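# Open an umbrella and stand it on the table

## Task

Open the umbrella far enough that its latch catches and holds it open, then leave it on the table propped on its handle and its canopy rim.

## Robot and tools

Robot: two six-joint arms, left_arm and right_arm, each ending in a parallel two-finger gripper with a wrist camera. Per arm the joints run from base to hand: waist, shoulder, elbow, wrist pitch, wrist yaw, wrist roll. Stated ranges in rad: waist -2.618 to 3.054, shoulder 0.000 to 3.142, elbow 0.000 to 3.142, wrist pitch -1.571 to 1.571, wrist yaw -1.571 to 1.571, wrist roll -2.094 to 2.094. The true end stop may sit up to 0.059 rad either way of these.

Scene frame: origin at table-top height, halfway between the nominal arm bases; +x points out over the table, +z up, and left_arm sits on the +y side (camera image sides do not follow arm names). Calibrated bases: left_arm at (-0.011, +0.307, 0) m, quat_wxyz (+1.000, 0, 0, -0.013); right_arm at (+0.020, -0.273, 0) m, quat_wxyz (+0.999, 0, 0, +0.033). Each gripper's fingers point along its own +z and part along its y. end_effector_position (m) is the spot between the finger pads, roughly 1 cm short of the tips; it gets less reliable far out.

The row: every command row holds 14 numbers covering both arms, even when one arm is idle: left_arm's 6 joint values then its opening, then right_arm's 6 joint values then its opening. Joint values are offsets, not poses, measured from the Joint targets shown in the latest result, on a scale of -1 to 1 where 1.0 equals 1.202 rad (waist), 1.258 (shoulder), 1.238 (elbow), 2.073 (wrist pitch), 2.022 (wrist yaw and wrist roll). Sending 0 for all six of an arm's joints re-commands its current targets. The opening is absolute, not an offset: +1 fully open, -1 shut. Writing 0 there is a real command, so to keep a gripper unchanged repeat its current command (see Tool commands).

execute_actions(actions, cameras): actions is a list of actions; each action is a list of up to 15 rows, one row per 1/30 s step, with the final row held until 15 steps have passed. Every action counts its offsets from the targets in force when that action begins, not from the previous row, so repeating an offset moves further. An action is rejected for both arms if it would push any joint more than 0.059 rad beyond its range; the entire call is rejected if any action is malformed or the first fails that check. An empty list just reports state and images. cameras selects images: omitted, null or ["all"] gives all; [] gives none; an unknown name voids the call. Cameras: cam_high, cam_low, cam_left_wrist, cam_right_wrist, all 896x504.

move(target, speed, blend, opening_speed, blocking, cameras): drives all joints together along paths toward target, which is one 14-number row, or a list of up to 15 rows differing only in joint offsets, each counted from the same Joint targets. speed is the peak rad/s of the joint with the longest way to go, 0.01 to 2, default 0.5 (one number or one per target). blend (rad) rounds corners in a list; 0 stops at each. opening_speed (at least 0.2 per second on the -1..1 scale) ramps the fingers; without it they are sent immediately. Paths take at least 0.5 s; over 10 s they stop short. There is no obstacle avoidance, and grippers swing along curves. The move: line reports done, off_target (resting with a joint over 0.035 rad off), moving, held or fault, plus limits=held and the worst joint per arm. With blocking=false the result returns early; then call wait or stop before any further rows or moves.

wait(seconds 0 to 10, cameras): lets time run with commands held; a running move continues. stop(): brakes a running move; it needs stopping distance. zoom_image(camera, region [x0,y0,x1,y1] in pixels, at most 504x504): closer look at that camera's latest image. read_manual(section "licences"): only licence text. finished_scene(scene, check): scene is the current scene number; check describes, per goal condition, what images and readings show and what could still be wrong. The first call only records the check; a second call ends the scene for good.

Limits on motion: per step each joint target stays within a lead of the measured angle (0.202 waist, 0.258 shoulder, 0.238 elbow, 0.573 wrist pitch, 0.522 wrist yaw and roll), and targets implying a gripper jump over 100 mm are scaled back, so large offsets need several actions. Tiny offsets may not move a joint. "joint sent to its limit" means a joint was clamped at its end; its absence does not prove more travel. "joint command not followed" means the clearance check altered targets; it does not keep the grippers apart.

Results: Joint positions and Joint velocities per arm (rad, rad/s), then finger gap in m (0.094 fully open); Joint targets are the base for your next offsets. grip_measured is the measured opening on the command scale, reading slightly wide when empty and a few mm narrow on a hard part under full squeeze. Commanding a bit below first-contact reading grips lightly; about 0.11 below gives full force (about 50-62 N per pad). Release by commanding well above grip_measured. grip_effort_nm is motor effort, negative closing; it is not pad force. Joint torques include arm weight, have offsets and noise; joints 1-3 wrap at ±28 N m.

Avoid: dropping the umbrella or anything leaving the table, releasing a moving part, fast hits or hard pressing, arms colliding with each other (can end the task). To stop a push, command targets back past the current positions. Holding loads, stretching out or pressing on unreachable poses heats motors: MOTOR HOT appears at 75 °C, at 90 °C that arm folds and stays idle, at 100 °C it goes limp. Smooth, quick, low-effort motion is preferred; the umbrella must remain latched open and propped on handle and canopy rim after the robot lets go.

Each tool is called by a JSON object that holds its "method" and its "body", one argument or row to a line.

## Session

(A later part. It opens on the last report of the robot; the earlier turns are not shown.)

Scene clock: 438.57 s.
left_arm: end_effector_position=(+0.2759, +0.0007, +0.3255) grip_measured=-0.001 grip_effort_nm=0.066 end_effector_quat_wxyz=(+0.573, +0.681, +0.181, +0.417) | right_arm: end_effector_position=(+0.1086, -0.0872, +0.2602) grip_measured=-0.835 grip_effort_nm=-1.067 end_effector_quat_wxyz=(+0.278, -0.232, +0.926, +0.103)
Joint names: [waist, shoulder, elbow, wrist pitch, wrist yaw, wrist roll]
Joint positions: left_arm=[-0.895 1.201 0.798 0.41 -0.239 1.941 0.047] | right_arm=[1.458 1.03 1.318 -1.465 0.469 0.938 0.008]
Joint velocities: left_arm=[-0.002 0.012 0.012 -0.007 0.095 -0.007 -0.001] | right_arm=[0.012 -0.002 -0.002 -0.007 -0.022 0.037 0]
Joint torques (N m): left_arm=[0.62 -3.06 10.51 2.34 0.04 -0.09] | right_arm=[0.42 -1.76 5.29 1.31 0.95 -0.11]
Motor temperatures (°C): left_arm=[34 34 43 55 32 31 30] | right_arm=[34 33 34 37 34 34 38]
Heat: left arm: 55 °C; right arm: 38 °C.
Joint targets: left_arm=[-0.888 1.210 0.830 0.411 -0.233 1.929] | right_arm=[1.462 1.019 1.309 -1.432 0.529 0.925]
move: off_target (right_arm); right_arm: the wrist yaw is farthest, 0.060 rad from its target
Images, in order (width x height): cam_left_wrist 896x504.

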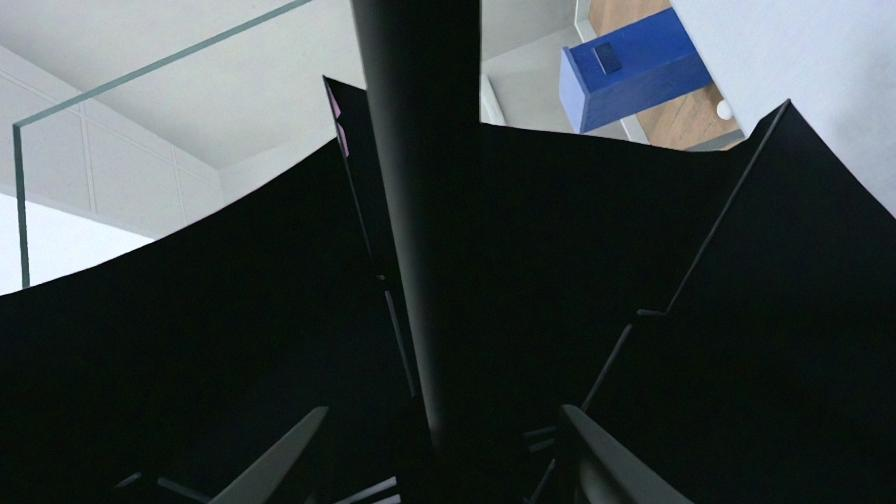

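{"method": "move", "body": {
  "target": [0, 0, 0, 0, 0, 0, -0.62, 0, 0, 0, 0, 0, 0, -1],
  "opening_speed": 0.4,
  "cameras": ["cam_left_wrist"]
}}

{"method": "zoom_image", "body": {
  "camera": "cam_left_wrist",
  "region": [300, 260, 600, 504]
}}

Scene clock: 443.67 s.
left_arm: end_effector_position=(+0.2759, +0.0007, +0.3251) grip_measured=-0.474 grip_effort_nm=-1.028 end_effector_quat_wxyz=(+0.573, +0.682, +0.181, +0.417) | right_arm: end_effector_position=(+0.1086, -0.0872, +0.2602) grip_measured=-0.835 grip_effort_nm=-1.062 end_effector_quat_wxyz=(+0.278, -0.232, +0.926, +0.103)
Joint names: [waist, shoulder, elbow, wrist pitch, wrist yaw, wrist roll]
Joint positions: left_arm=[-0.895 1.201 0.798 0.408 -0.239 1.941 0.025] | right_arm=[1.458 1.03 1.318 -1.465 0.469 0.938 0.008]
Joint velocities: left_arm=[0.002 -0.002 -0.002 -0.037 0.022 -0.007 -0.001] | right_arm=[-0.017 0.002 -0.002 -0.007 -0.051 -0.066 -0.001]
Joint torques (N m): left_arm=[0.65 -3.07 10.51 2.36 0.04 -0.09] | right_arm=[0.46 -1.78 5.34 1.3 0.94 -0.1]
Motor temperatures (°C): left_arm=[34 34 44 55 32 31 30] | right_arm=[34 33 34 37 34 34 38]
Heat: left arm: 55 °C; right arm: 38 °C.
Joint targets: left_arm=[-0.888 1.210 0.830 0.411 -0.233 1.929] | right_arm=[1.462 1.019 1.309 -1.432 0.529 0.925]
move: off_target (right_arm); right_arm: the wrist yaw is farthest, 0.060 rad from its target
Images, in order (width x height): cam_left_wrist 896x504.

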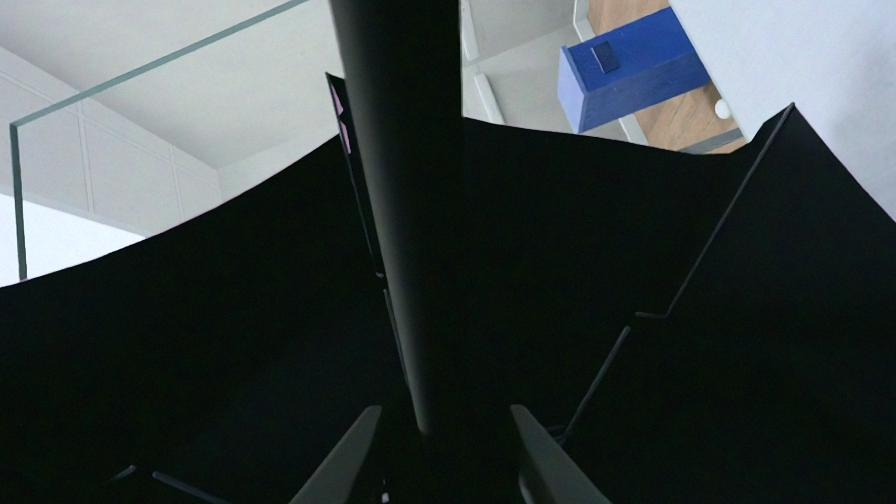

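Scaled by 1.680 from the camera's 896x504 image, which has a finer 1280x720 frame.

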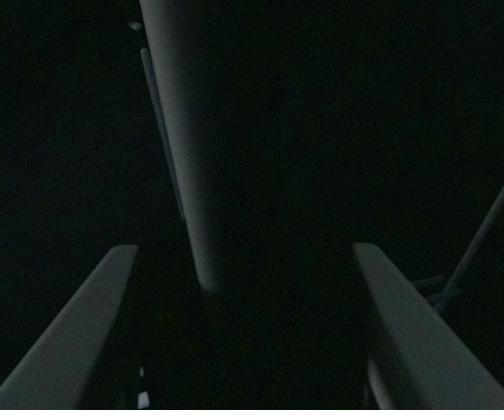

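{"method": "move", "body": {
  "target": [-0.0208, -0.0088, 0.08, -0.0444, -0.0089, 0.0386, -0.62, 0, 0, 0, 0, 0, 0, -1],
  "speed": 0.1,
  "cameras": ["cam_left_wrist", "cam_right_wrist"]
}}

{"method": "zoom_image", "body": {
  "camera": "cam_left_wrist",
  "region": [300, 260, 600, 504]
}}

Scene clock: 459.30 s.
left_arm: end_effector_position=(+0.2759, -0.0023, +0.3383) grip_measured=-0.475 grip_effort_nm=-1.038 end_effector_quat_wxyz=(+0.549, +0.698, +0.160, +0.431) | right_arm: end_effector_position=(+0.1117, -0.0849, +0.2629) grip_measured=-0.835 grip_effort_nm=-1.053 end_effector_quat_wxyz=(+0.288, -0.228, +0.924, +0.106)
Joint names: [waist, shoulder, elbow, wrist pitch, wrist yaw, wrist roll]
Joint positions: left_arm=[-0.903 1.201 0.882 0.292 -0.248 2.005 0.025] | right_arm=[1.458 1.03 1.318 -1.451 0.488 0.938 0.008]
Joint velocities: left_arm=[-0.007 0.007 -0.002 -0.037 -0.007 -0.037 0] | right_arm=[0.012 -0.002 -0.012 -0.007 0.022 -0.095 0.001]
Joint torques (N m): left_arm=[-0.81 -3.88 11.88 2.63 -0.05 0.07] | right_arm=[0.44 -1.81 5.39 1.2 0.76 -0.11]
Motor temperatures (°C): left_arm=[34 34 45 55 32 31 31] | right_arm=[34 33 34 37 34 34 38]
Heat: left arm: 55 °C; right arm: 38 °C.
Joint targets: left_arm=[-0.913 1.198 0.930 0.319 -0.251 2.007] | right_arm=[1.462 1.019 1.309 -1.432 0.529 0.925]
move: off_target (left_arm, right_arm); left_arm: the elbow is farthest, 0.047 rad from its target; right_arm: the wrist yaw is farthest, 0.041 rad from its target
Images, in order (width x height): cam_left_wrist 896x504, cam_right_wrist 896x504.

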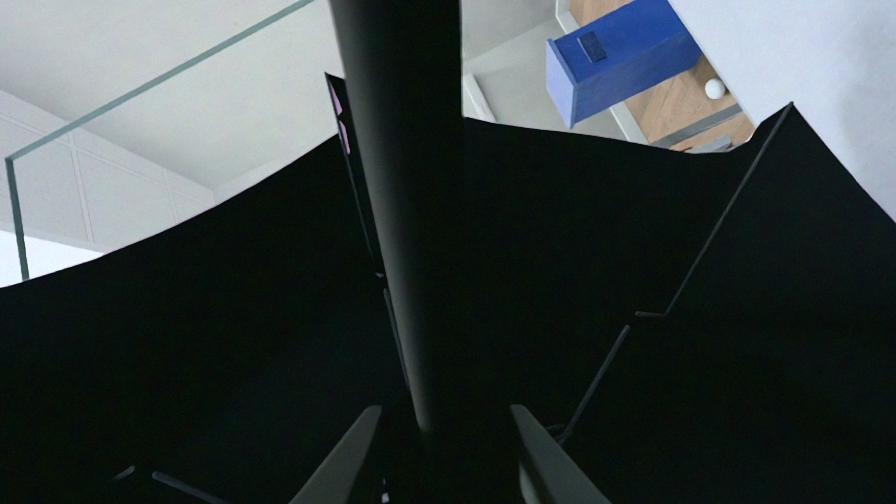

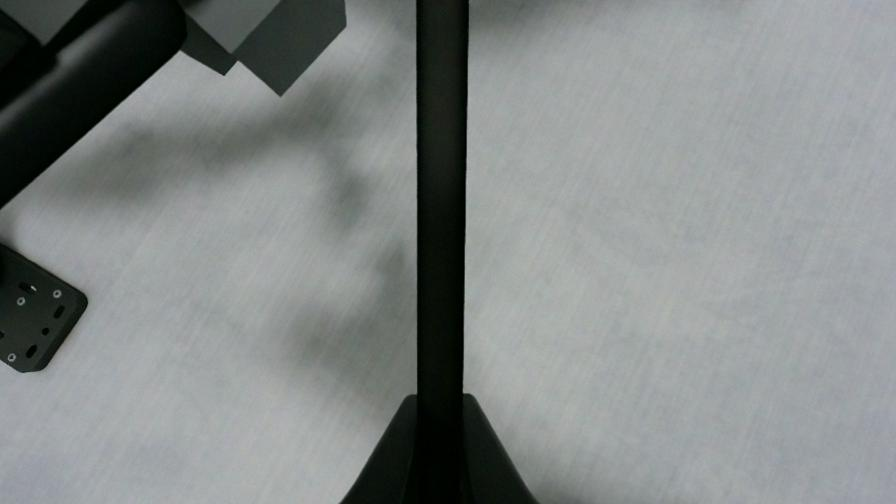

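Scaled by 1.680 from the camera's 896x504 image, which has a finer 1280x720 frame.

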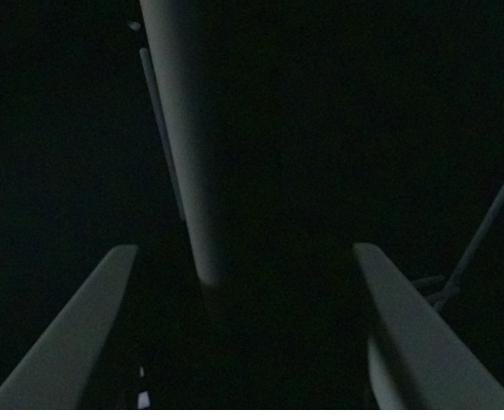

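{"method": "move", "body": {
  "target": [-0.0241, -0.0064, 0.0872, -0.042, -0.0134, 0.0386, -0.62, 0, 0, 0, 0, 0, 0, -1],
  "speed": 0.1,
  "cameras": ["cam_left_wrist", "cam_right_wrist"]
}}

{"method": "zoom_image", "body": {
  "camera": "cam_left_wrist",
  "region": [300, 260, 600, 504]
}}

Scene clock: 463.50 s.
left_arm: end_effector_position=(+0.2732, -0.0041, +0.3577) grip_measured=-0.474 grip_effort_nm=-1.038 end_effector_quat_wxyz=(+0.520, +0.711, +0.135, +0.455) | right_arm: end_effector_position=(+0.1145, -0.0831, +0.2672) grip_measured=-0.835 grip_effort_nm=-1.062 end_effector_quat_wxyz=(+0.300, -0.222, +0.921, +0.115)
Joint names: [waist, shoulder, elbow, wrist pitch, wrist yaw, wrist roll]
Joint positions: left_arm=[-0.926 1.201 0.979 0.173 -0.287 2.089 0.025] | right_arm=[1.458 1.023 1.318 -1.433 0.505 0.938 0.008]
Joint velocities: left_arm=[-0.022 -0.007 -0.002 -0.022 -0.051 -0.095 0] | right_arm=[-0.007 -0.007 -0.002 -0.066 0.007 -0.022 0]
Joint torques (N m): left_arm=[-1.31 -4.52 12.78 2.95 0.05 0] | right_arm=[0.46 -1.21 5.38 1.05 0.55 -0.09]
Motor temperatures (°C): left_arm=[34 34 45 56 32 31 32] | right_arm=[34 33 34 37 34 34 38]
Heat: left arm: 56 °C; right arm: 38 °C.
Joint targets: left_arm=[-0.942 1.190 1.038 0.231 -0.278 2.085] | right_arm=[1.462 1.019 1.309 -1.432 0.529 0.925]
move: off_target (left_arm); left_arm: the elbow is farthest, 0.059 rad from its target
Images, in order (width x height): cam_left_wrist 896x504, cam_right_wrist 896x504.

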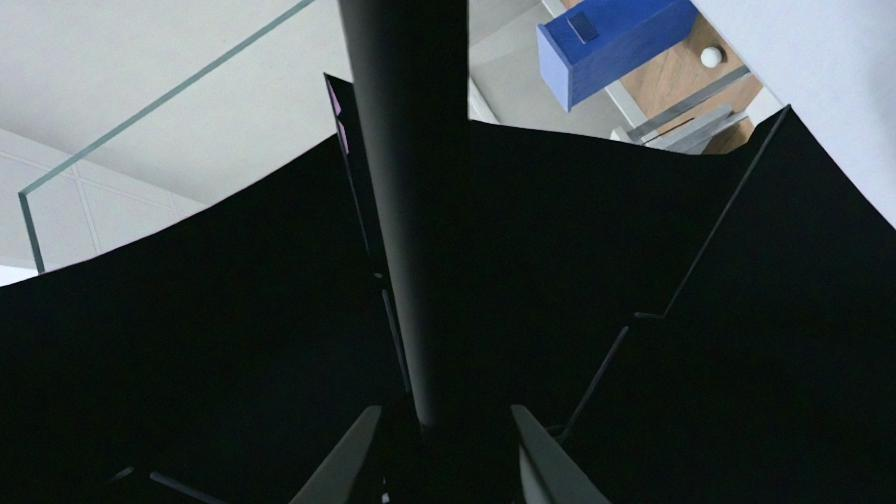

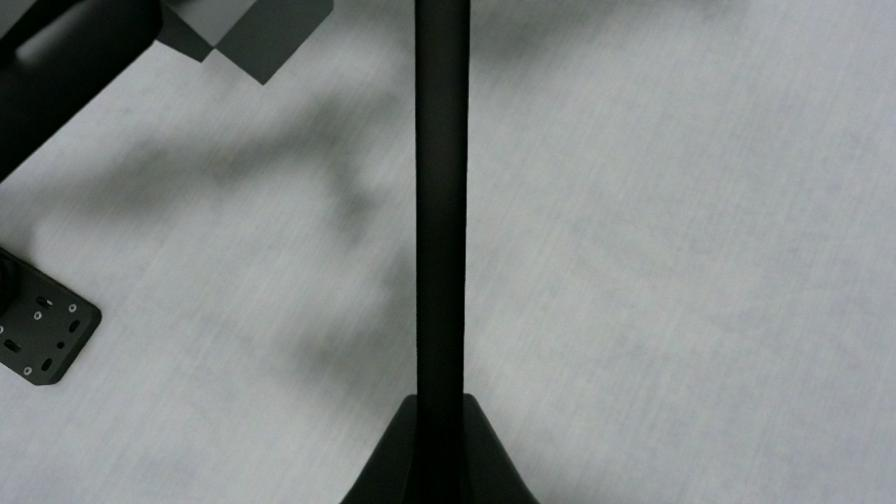

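Scaled by 1.680 from the camera's 896x504 image, which has a finer 1280x720 frame.

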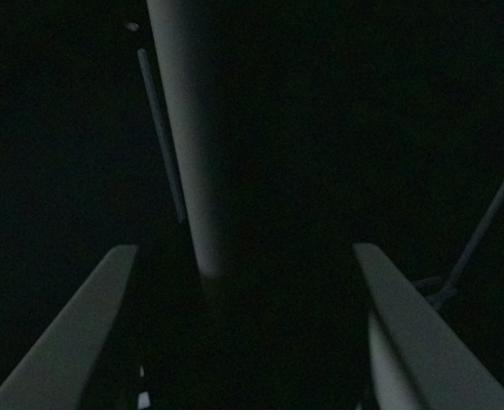

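{"method": "move", "body": {
  "target": [0.1381, 0.0238, 0.08, -0.0309, 0.0153, 0, -0.62, 0, 0, 0, 0, 0, 0, -1],
  "speed": 0.1,
  "cameras": ["cam_left_wrist", "cam_right_wrist"]
}}

{"method": "zoom_image", "body": {
  "camera": "cam_left_wrist",
  "region": [300, 260, 600, 504]
}}

Scene clock: 478.73 s.
left_arm: end_effector_position=(+0.3112, +0.0259, +0.3792) grip_measured=-0.474 grip_effort_nm=-1.043 end_effector_quat_wxyz=(+0.501, +0.704, +0.160, +0.477) | right_arm: end_effector_position=(+0.1167, -0.0787, +0.2706) grip_measured=-0.835 grip_effort_nm=-1.072 end_effector_quat_wxyz=(+0.309, -0.222, +0.917, +0.122)
Joint names: [waist, shoulder, elbow, wrist pitch, wrist yaw, wrist roll]
Joint positions: left_arm=[-0.786 1.224 1.076 0.103 -0.225 2.097 0.025] | right_arm=[1.458 1.023 1.318 -1.409 0.518 0.926 0.008]
Joint velocities: left_arm=[0.012 0.007 -0.012 -0.007 -0.007 0.022 -0.001] | right_arm=[0.022 0.007 0.007 0.007 -0.037 0.051 0]
Joint torques (N m): left_arm=[0.98 -4.15 12.93 3.04 -0.24 -0.09] | right_arm=[0.42 -1.18 5.44 0.87 0.42 0]
Motor temperatures (°C): left_arm=[34 34 47 61 32 31 32] | right_arm=[34 33 34 37 34 34 38]
Heat: left arm: 61 °C; right arm: 38 °C.
Joint targets: left_arm=[-0.776 1.220 1.136 0.167 -0.247 2.085] | right_arm=[1.462 1.019 1.309 -1.432 0.529 0.926]
move: off_target (left_arm); left_arm: the wrist pitch is farthest, 0.064 rad from its target
Images, in order (width x height): cam_left_wrist 896x504, cam_right_wrist 896x504.

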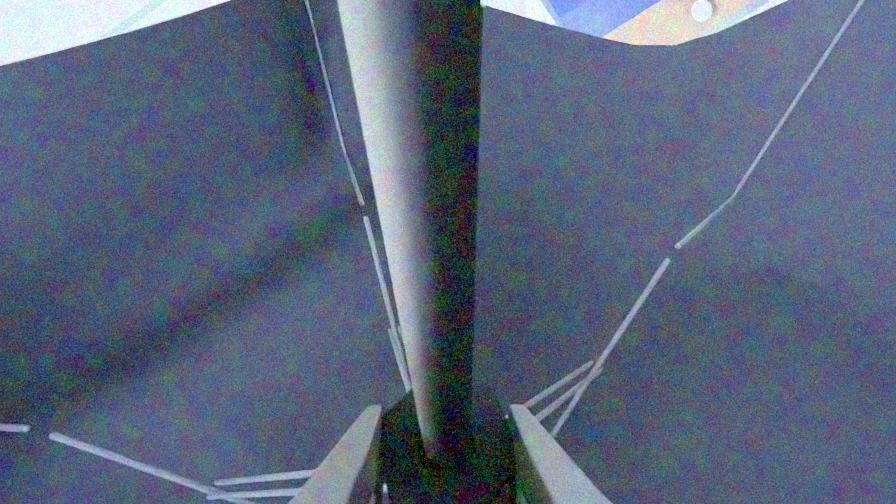

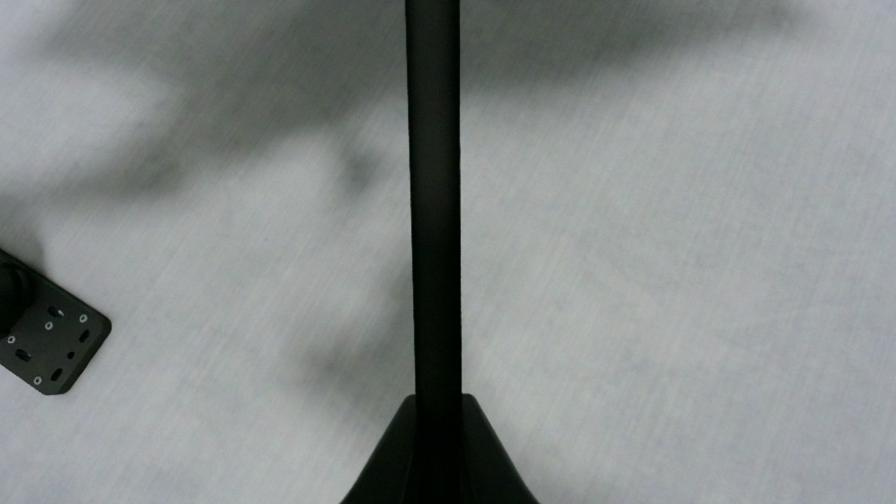

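Scaled by 1.680 from the camera's 896x504 image, which has a finer 1280x720 frame.

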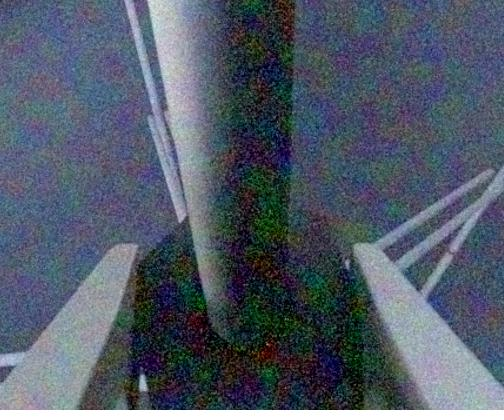

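{"method": "move", "body": {
  "target": [0.1223, 0.0421, 0.1139, -0.0405, 0.0747, 0, -0.62, 0, 0, 0, 0, 0, 0, -1],
  "speed": 0.1,
  "cameras": ["cam_left_wrist", "cam_right_wrist"]
}}

{"method": "zoom_image", "body": {
  "camera": "cam_left_wrist",
  "region": [300, 260, 600, 504]
}}

Scene clock: 491.10 s.
left_arm: end_effector_position=(+0.3362, +0.0365, +0.3987) grip_measured=-0.474 grip_effort_nm=-1.033 end_effector_quat_wxyz=(+0.509, +0.716, +0.146, +0.455) | right_arm: end_effector_position=(+0.1205, -0.0747, +0.2751) grip_measured=-0.835 grip_effort_nm=-1.072 end_effector_quat_wxyz=(+0.322, -0.215, +0.913, +0.129)
Joint names: [waist, shoulder, elbow, wrist pitch, wrist yaw, wrist roll]
Joint positions: left_arm=[-0.653 1.277 1.212 -0.002 -0.039 2.097 0.025] | right_arm=[1.458 1.023 1.318 -1.383 0.541 0.925 0.008]
Joint velocities: left_arm=[-0.007 -0.022 -0.007 -0.022 0.081 -0.037 0.001] | right_arm=[-0.012 0.002 0.002 -0.037 0.022 -0.022 0.001]
Joint torques (N m): left_arm=[2.18 -4.51 13.35 3.28 -0.59 -0.09] | right_arm=[0.43 -1.24 5.45 0.69 0.17 0.03]
Motor temperatures (°C): left_arm=[34 35 46 63 32 31 32] | right_arm=[34 33 35 37 34 34 38]
Heat: left arm: 63 °C; right arm: 38 °C.
Joint targets: left_arm=[-0.629 1.273 1.278 0.083 -0.096 2.085] | right_arm=[1.462 1.019 1.309 -1.432 0.529 0.926]
move: off_target (left_arm, right_arm); left_arm: the wrist pitch is farthest, 0.085 rad from its target; right_arm: the wrist pitch is farthest, 0.049 rad from its target
Images, in order (width x height): cam_left_wrist 896x504, cam_right_wrist 896x504.

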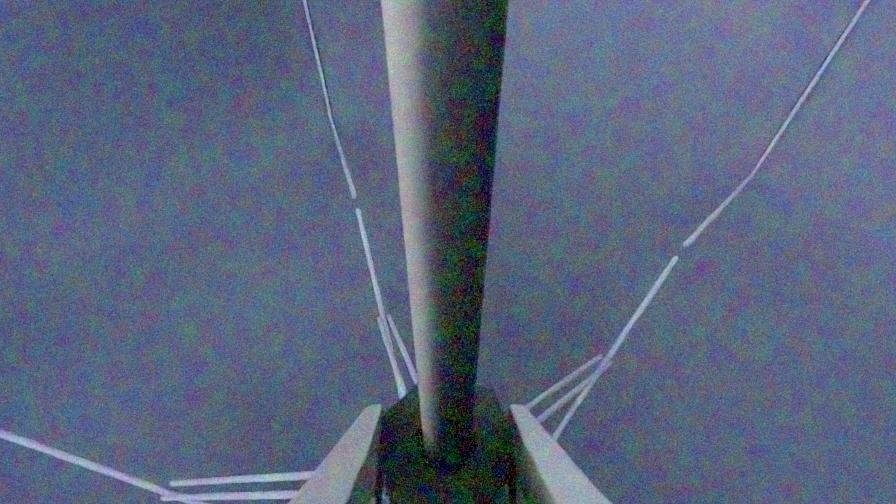

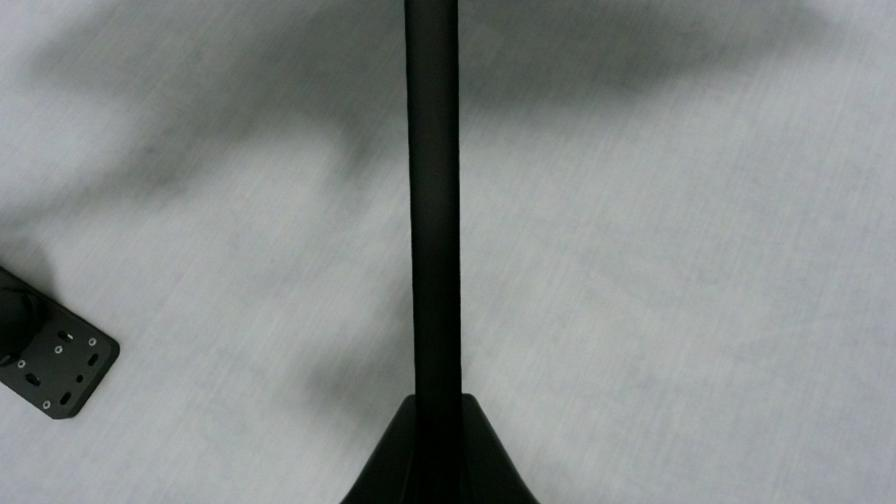

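Scaled by 1.680 from the camera's 896x504 image, which has a finer 1280x720 frame.

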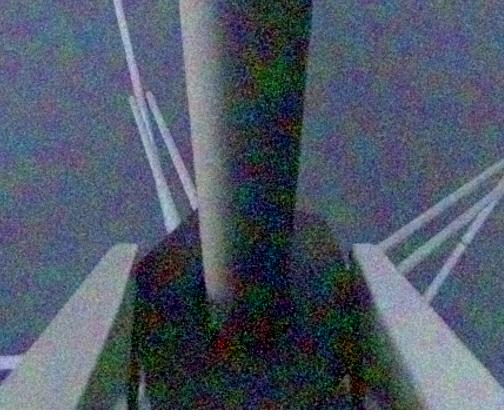

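{"method": "move", "body": {
  "target": [0.114, 0.0652, 0.109, -0.0106, 0.043, 0, -0.62, 0, 0, 0, 0, 0, 0, -1],
  "speed": 0.1,
  "cameras": ["cam_left_wrist", "cam_right_wrist", "cam_low"]
}}

{"method": "zoom_image", "body": {
  "camera": "cam_left_wrist",
  "region": [300, 260, 600, 504]
}}

Scene clock: 498.70 s.
left_arm: end_effector_position=(+0.3583, +0.0398, +0.4162) grip_measured=-0.475 grip_effort_nm=-1.033 end_effector_quat_wxyz=(+0.527, +0.720, +0.124, +0.433) | right_arm: end_effector_position=(+0.1273, -0.0700, +0.2825) grip_measured=-0.835 grip_effort_nm=-1.072 end_effector_quat_wxyz=(+0.346, -0.203, +0.906, +0.136)
Joint names: [waist, shoulder, elbow, wrist pitch, wrist yaw, wrist roll]
Joint positions: left_arm=[-0.548 1.353 1.341 -0.058 0.139 2.097 0.025] | right_arm=[1.458 1.023 1.318 -1.347 0.585 0.925 0.008]
Joint velocities: left_arm=[-0.017 0.012 0.007 -0.066 0.095 0.007 -0.001] | right_arm=[-0.022 -0.007 -0.012 -0.007 0.022 -0.007 0]
Joint torques (N m): left_arm=[4.85 -4.66 13.74 3.64 -1.46 -0.09] | right_arm=[0.44 -1.25 5.46 0.39 -0.31 0.03]
Motor temperatures (°C): left_arm=[34 35 46 64 32 31 32] | right_arm=[34 33 35 36 34 34 38]
Heat: left arm: 64 °C; right arm: 38 °C.
Joint targets: left_arm=[-0.492 1.355 1.413 0.062 -0.009 2.085] | right_arm=[1.462 1.019 1.309 -1.432 0.529 0.926]
move: off_target (left_arm, right_arm); left_arm: the wrist yaw is farthest, 0.148 rad from its target; right_arm: the wrist pitch is farthest, 0.085 rad from its target
Images, in order (width x height): cam_low 896x504, cam_left_wrist 896x504, cam_right_wrist 896x504.

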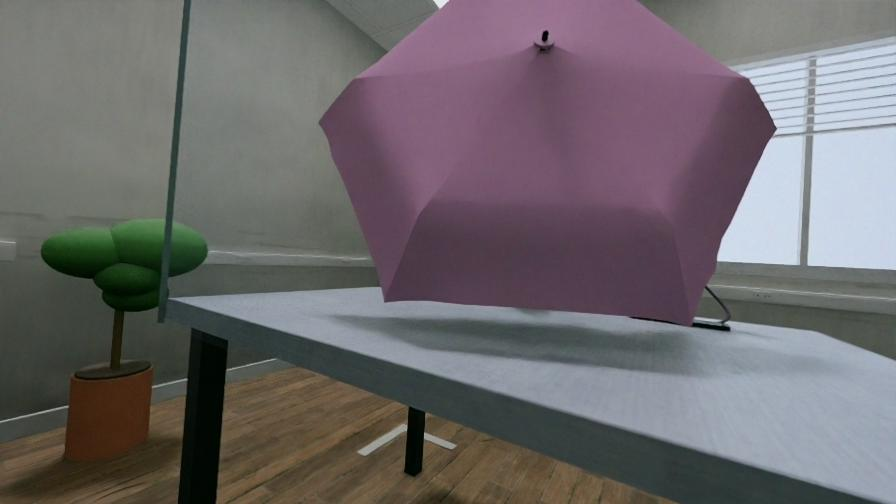

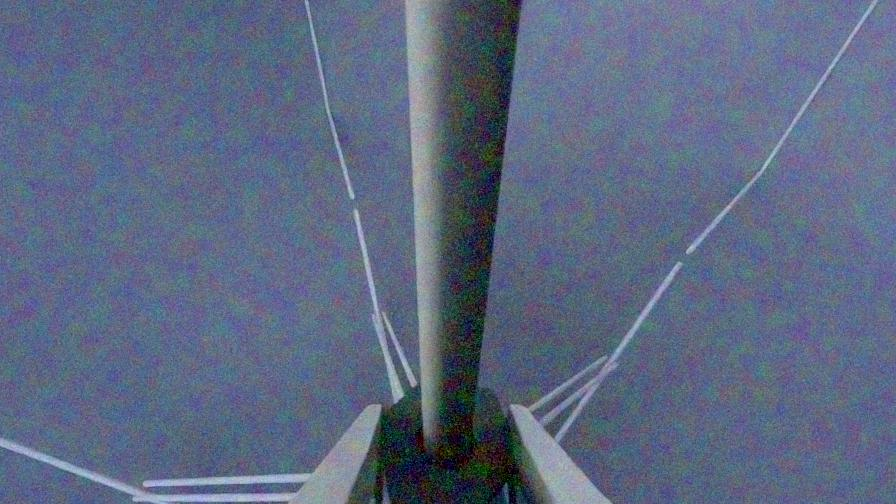

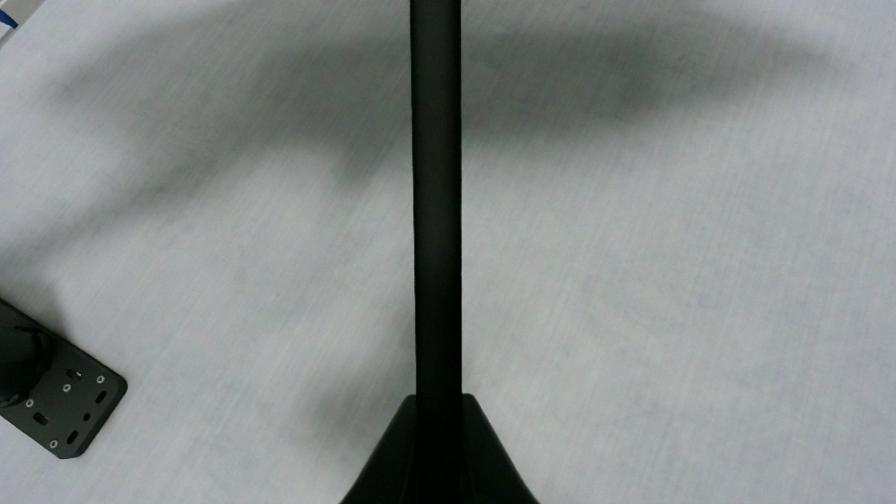

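Scaled by 1.680 from the camera's 896x504 image, which has a finer 1280x720 frame.

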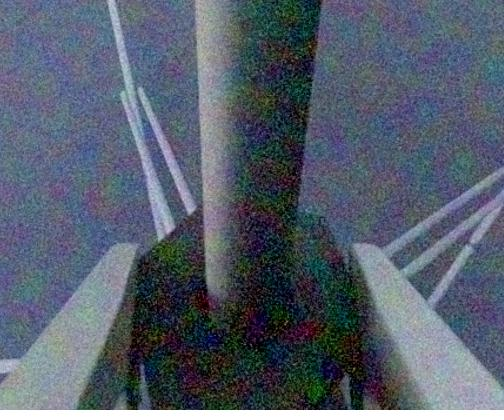

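{"method": "move", "body": {
  "target": [0.109, 0.0521, 0.0969, 0.0019, -0.003, 0, -0.62, 0, 0, 0, -0.0241, -0.0198, 0, -1],
  "speed": 0.1,
  "cameras": ["cam_left_wrist", "cam_right_wrist", "cam_low"]
}}

{"method": "zoom_image", "body": {
  "camera": "cam_left_wrist",
  "region": [300, 260, 600, 504]
}}

Scene clock: 506.63 s.
left_arm: end_effector_position=(+0.3694, +0.0424, +0.4201) grip_measured=-0.476 grip_effort_nm=-1.033 end_effector_quat_wxyz=(+0.538, +0.734, +0.105, +0.400) | right_arm: end_effector_position=(+0.1294, -0.0693, +0.2840) grip_measured=-0.835 grip_effort_nm=-1.067 end_effector_quat_wxyz=(+0.349, -0.198, +0.905, +0.138)
Joint names: [waist, shoulder, elbow, wrist pitch, wrist yaw, wrist roll]
Joint positions: left_arm=[-0.474 1.408 1.433 -0.13 0.288 2.097 0.025] | right_arm=[1.451 1.023 1.318 -1.338 0.59 0.923 0.008]
Joint velocities: left_arm=[0.012 0.027 -0.017 -0.022 -0.007 0.051 0.001] | right_arm=[-0.032 0.002 -0.017 0.007 -0.081 0.051 0]
Joint torques (N m): left_arm=[7.02 -4.49 13.7 3.86 -2.13 -0.05] | right_arm=[1.06 -1.28 5.49 -0.12 -0.81 0.06]
Motor temperatures (°C): left_arm=[34 35 46 66 33 31 32] | right_arm=[34 33 35 36 34 34 38]
Heat: left arm: 66 °C; right arm: 38 °C.
Joint targets: left_arm=[-0.392 1.417 1.504 0.010 0.070 2.088] | right_arm=[1.462 1.019 1.309 -1.482 0.489 0.925]
move: off_target (left_arm, right_arm); left_arm: the wrist yaw is farthest, 0.303 rad from its target; right_arm: the wrist pitch is farthest, 0.144 rad from its target
Images, in order (width x height): cam_low 896x504, cam_left_wrist 896x504, cam_right_wrist 896x504.

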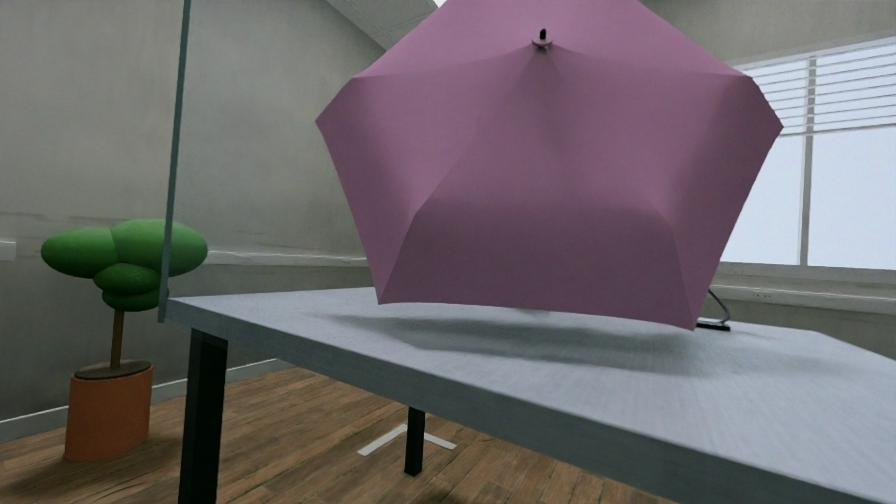

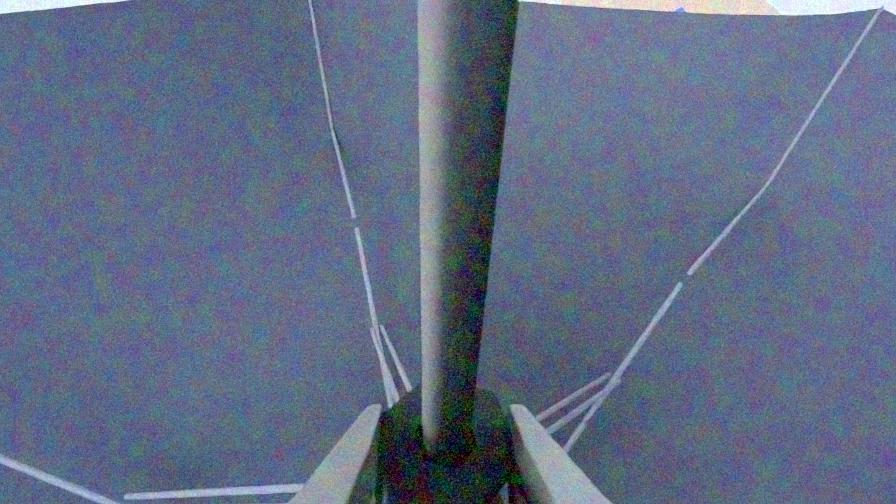

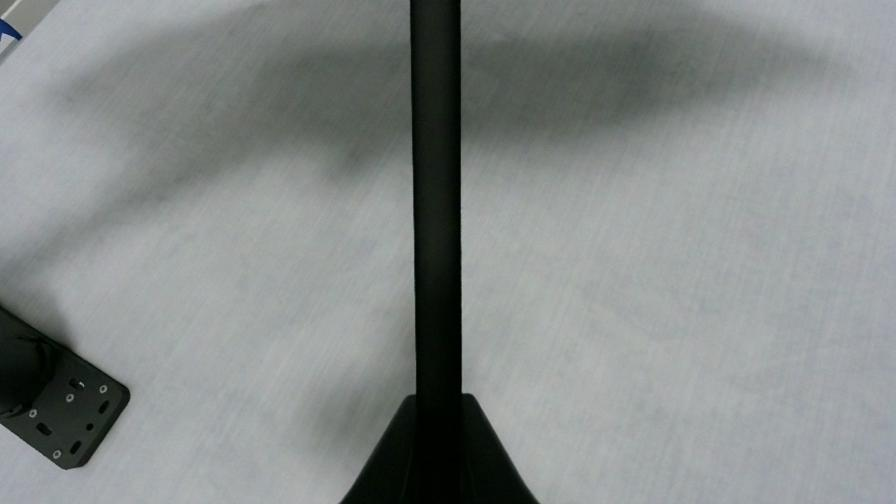

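Scaled by 1.680 from the camera's 896x504 image, which has a finer 1280x720 frame.

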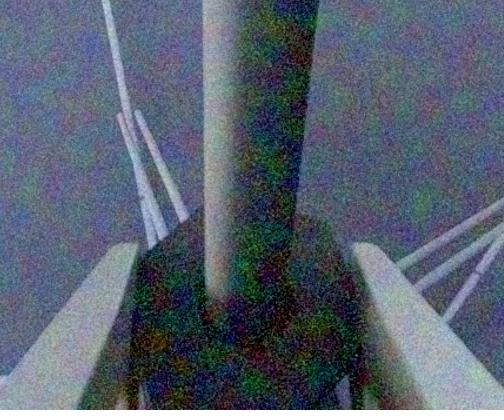

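{"method": "move", "body": {
  "target": [0.0907, 0.0811, 0.0856, -0.0367, 0.0193, 0, -0.62, 0, 0, 0, 0, 0, 0, -1],
  "speed": 0.1,
  "cameras": ["cam_left_wrist", "cam_right_wrist"]
}}

{"method": "zoom_image", "body": {
  "camera": "cam_left_wrist",
  "region": [300, 260, 600, 504]
}}

Scene clock: 537.23 s.
left_arm: end_effector_position=(+0.4024, +0.0615, +0.4189) grip_measured=-0.477 grip_effort_nm=-1.043 end_effector_quat_wxyz=(+0.528, +0.744, +0.122, +0.390) | right_arm: end_effector_position=(+0.1262, -0.0698, +0.2795) grip_measured=-0.835 grip_effort_nm=-1.062 end_effector_quat_wxyz=(+0.336, -0.206, +0.909, +0.135)
Joint names: [waist, shoulder, elbow, wrist pitch, wrist yaw, wrist roll]
Joint positions: left_arm=[-0.379 1.497 1.546 -0.197 0.365 2.097 0.025] | right_arm=[1.447 1.027 1.318 -1.35 0.563 0.918 0.008]
Joint velocities: left_arm=[-0.007 -0.012 -0.012 -0.022 0.022 -0.007 0] | right_arm=[-0.002 -0.007 -0.002 -0.007 0.051 -0.066 -0.001]
Joint torques (N m): left_arm=[7.84 -4.37 12.72 3.65 -2.35 -0.05] | right_arm=[1.48 -1.59 5.5 -0.03 -0.51 0.09]
Motor temperatures (°C): left_arm=[36 35 49 69 38 31 33] | right_arm=[34 33 35 35 34 34 38]
Heat: left arm: 69 °C; right arm: 38 °C.
Joint targets: left_arm=[-0.289 1.518 1.607 -0.073 0.124 2.089] | right_arm=[1.462 1.019 1.309 -1.482 0.489 0.925]
move: off_target (left_arm, right_arm); left_arm: the wrist yaw is farthest, 0.256 rad from its target; right_arm: the wrist pitch is farthest, 0.132 rad from its target
Images, in order (width x height): cam_left_wrist 896x504, cam_right_wrist 896x504.

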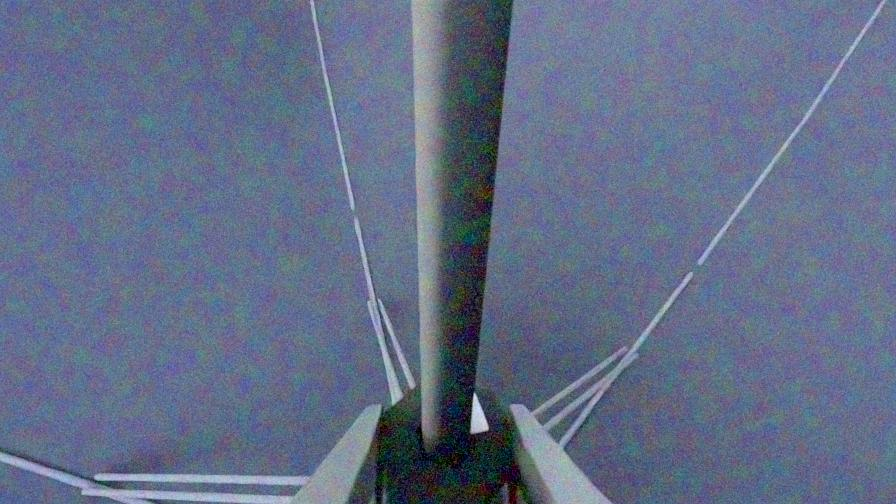

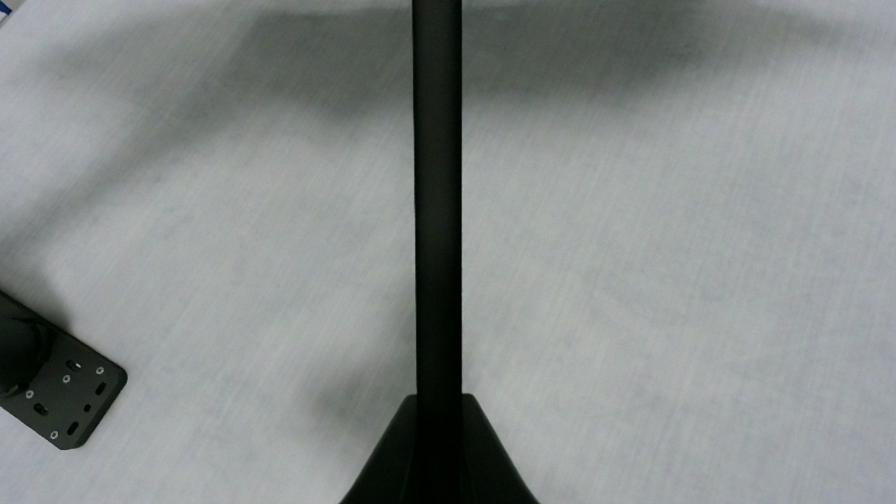

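Scaled by 1.680 from the camera's 896x504 image, which has a finer 1280x720 frame.

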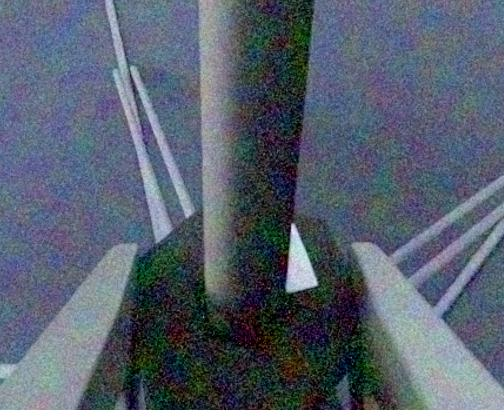

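{"method": "move", "body": {
  "target": [-0.1797, -0.1033, -0.1519, 0.0188, 0.0356, -0.002, -0.62, 0, 0, 0, 0.0145, 0.0099, 0, -1],
  "speed": 0.12
}}

{"method": "zoom_image", "body": {
  "camera": "cam_left_wrist",
  "region": [300, 260, 600, 504]
}}

Scene clock: 556.60 s.
left_arm: end_effector_position=(+0.3819, +0.0441, +0.4182) grip_measured=-0.477 grip_effort_nm=-1.043 end_effector_quat_wxyz=(+0.524, +0.726, +0.128, +0.427) | right_arm: end_effector_position=(+0.1178, -0.0813, +0.2689) grip_measured=-0.835 grip_effort_nm=-1.067 end_effector_quat_wxyz=(+0.309, -0.221, +0.918, +0.113)
Joint names: [waist, shoulder, elbow, wrist pitch, wrist yaw, wrist roll]
Joint positions: left_arm=[-0.492 1.426 1.426 -0.087 0.195 2.097 0.025] | right_arm=[1.455 1.027 1.318 -1.422 0.523 0.931 0.008]
Joint velocities: left_arm=[0.002 0.002 -0.007 0.066 0.007 -0.022 -0.001] | right_arm=[-0.012 0.002 0.012 0.022 0.037 -0.037 -0.001]
Joint torques (N m): left_arm=[-1.1 -8.31 7.24 2.92 0.02 -0.09] | right_arm=[0.69 -1.55 5.42 0.79 0.15 -0.04]
Motor temperatures (°C): left_arm=[36 35 49 69 40 31 33] | right_arm=[34 33 35 35 34 34 38]
Heat: left arm: 69 °C; right arm: 38 °C.
Joint targets: left_arm=[-0.505 1.388 1.419 -0.034 0.196 2.085] | right_arm=[1.462 1.019 1.309 -1.451 0.509 0.925]
move: off_target (left_arm); left_arm: the wrist pitch is farthest, 0.053 rad from its target

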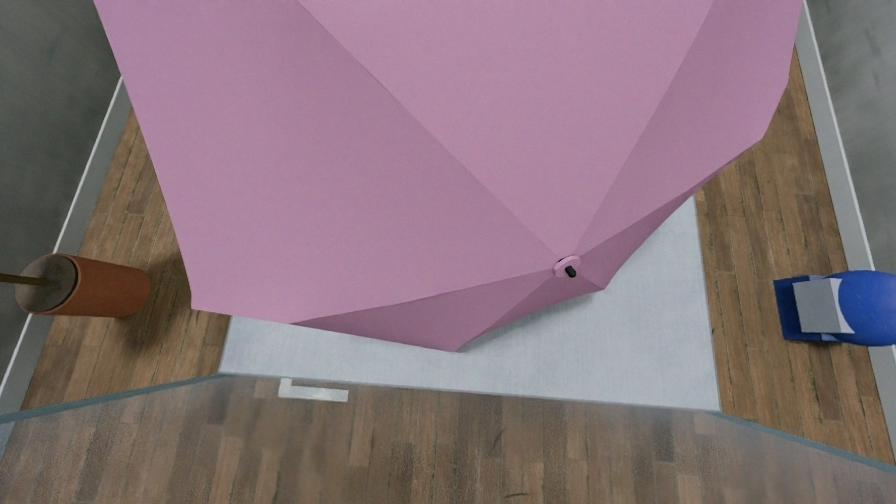

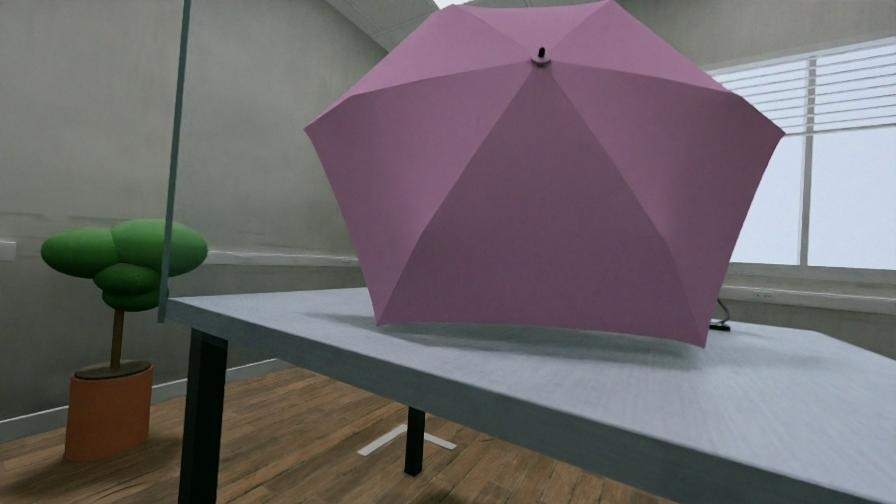

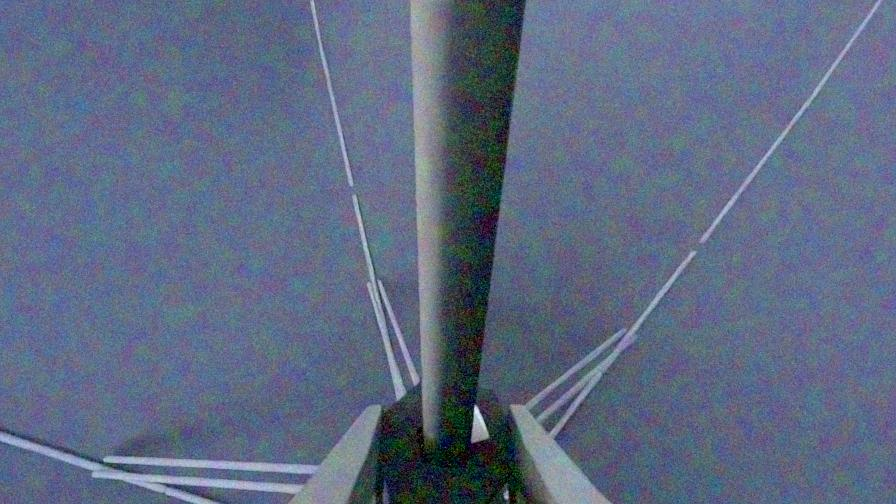

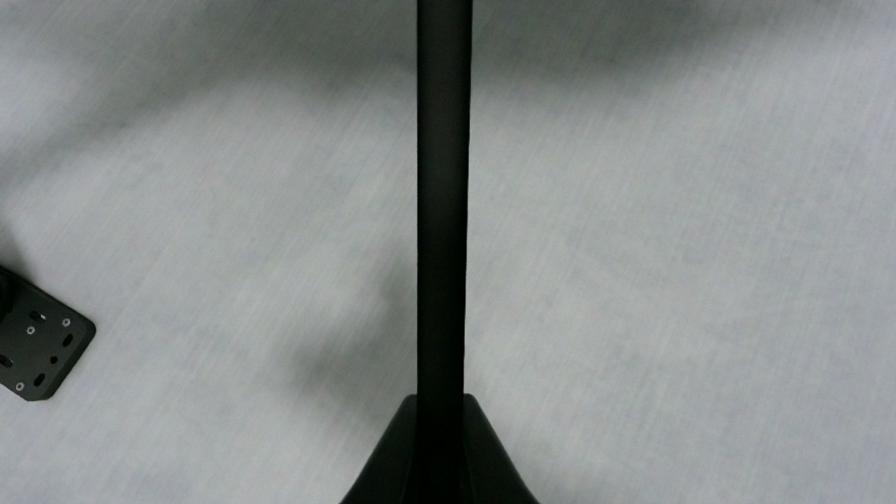

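Scaled by 1.680 from the camera's 896x504 image, which has a finer 1280x720 frame.

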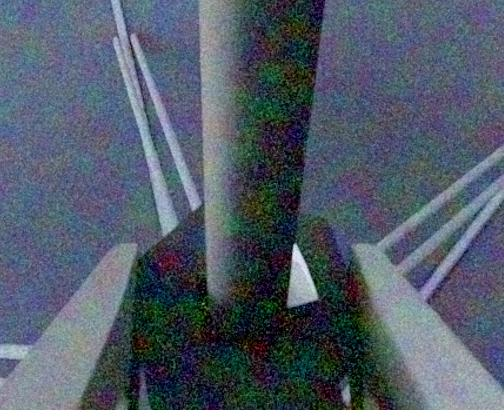

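{"method": "move", "body": {
  "target": [-0.0181, -0.0083, -0.0696, 0.0375, -0.0114, 0, -0.62, -0.0073, -0.0175, -0.1125, 0.0383, 0.0125, 0.008, -1],
  "speed": 0.08,
  "cameras": ["cam_left_wrist", "cam_low"]
}}

Scene clock: 583.77 s.
left_arm: end_effector_position=(+0.3784, +0.0369, +0.4016) grip_measured=-0.477 grip_effort_nm=-1.028 end_effector_quat_wxyz=(+0.528, +0.723, +0.123, +0.428) | right_arm: end_effector_position=(+0.1196, -0.0868, +0.2399) grip_measured=-0.835 grip_effort_nm=-1.067 end_effector_quat_wxyz=(+0.307, -0.221, +0.921, +0.089)
Joint names: [waist, shoulder, elbow, wrist pitch, wrist yaw, wrist roll]
Joint positions: left_arm=[-0.514 1.414 1.34 -0.004 0.18 2.097 0.025] | right_arm=[1.455 1.001 1.194 -1.375 0.536 0.943 0.008]
Joint velocities: left_arm=[-0.002 0.002 -0.007 0.022 -0.066 0.037 0] | right_arm=[0.007 0.007 0.012 -0.037 -0.007 -0.022 0]
Joint torques (N m): left_arm=[-1.05 -8.2 7.3 2.86 -0.09 -0.09] | right_arm=[-0.21 -1.25 4.34 1.03 0.31 0.02]
Motor temperatures (°C): left_arm=[35 37 44 66 36 31 33] | right_arm=[34 33 34 35 34 34 38]
Heat: left arm: 66 °C; right arm: 38 °C.
Joint targets: left_arm=[-0.527 1.378 1.332 0.044 0.173 2.085] | right_arm=[1.453 0.997 1.170 -1.372 0.534 0.942]
move: off_target (left_arm); left_arm: the wrist pitch is farthest, 0.047 rad from its target
Images, in order (width x height): cam_low 896x504, cam_left_wrist 896x504.

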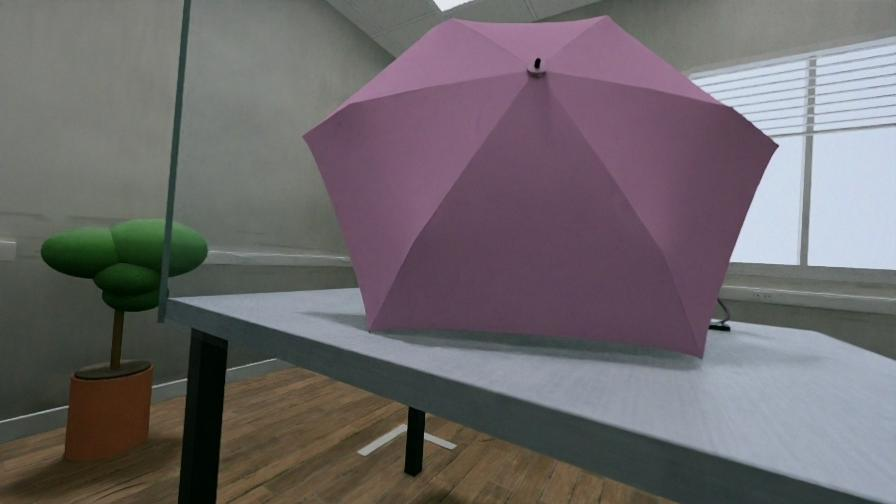

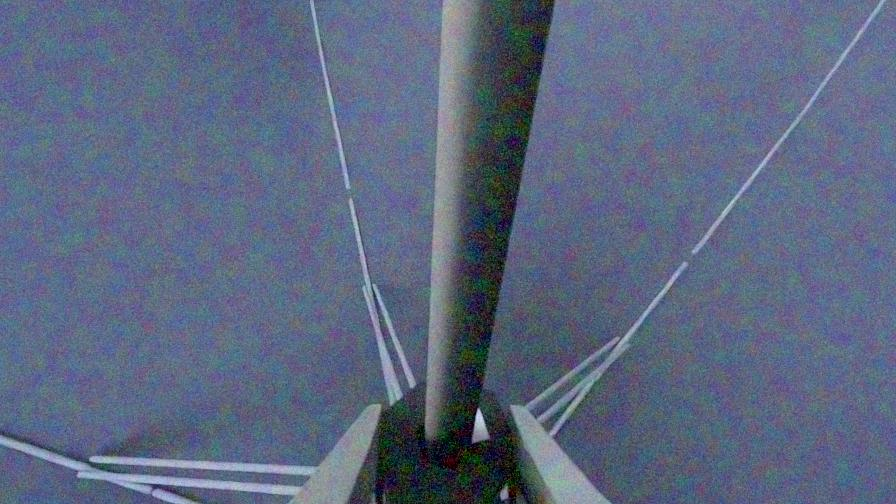

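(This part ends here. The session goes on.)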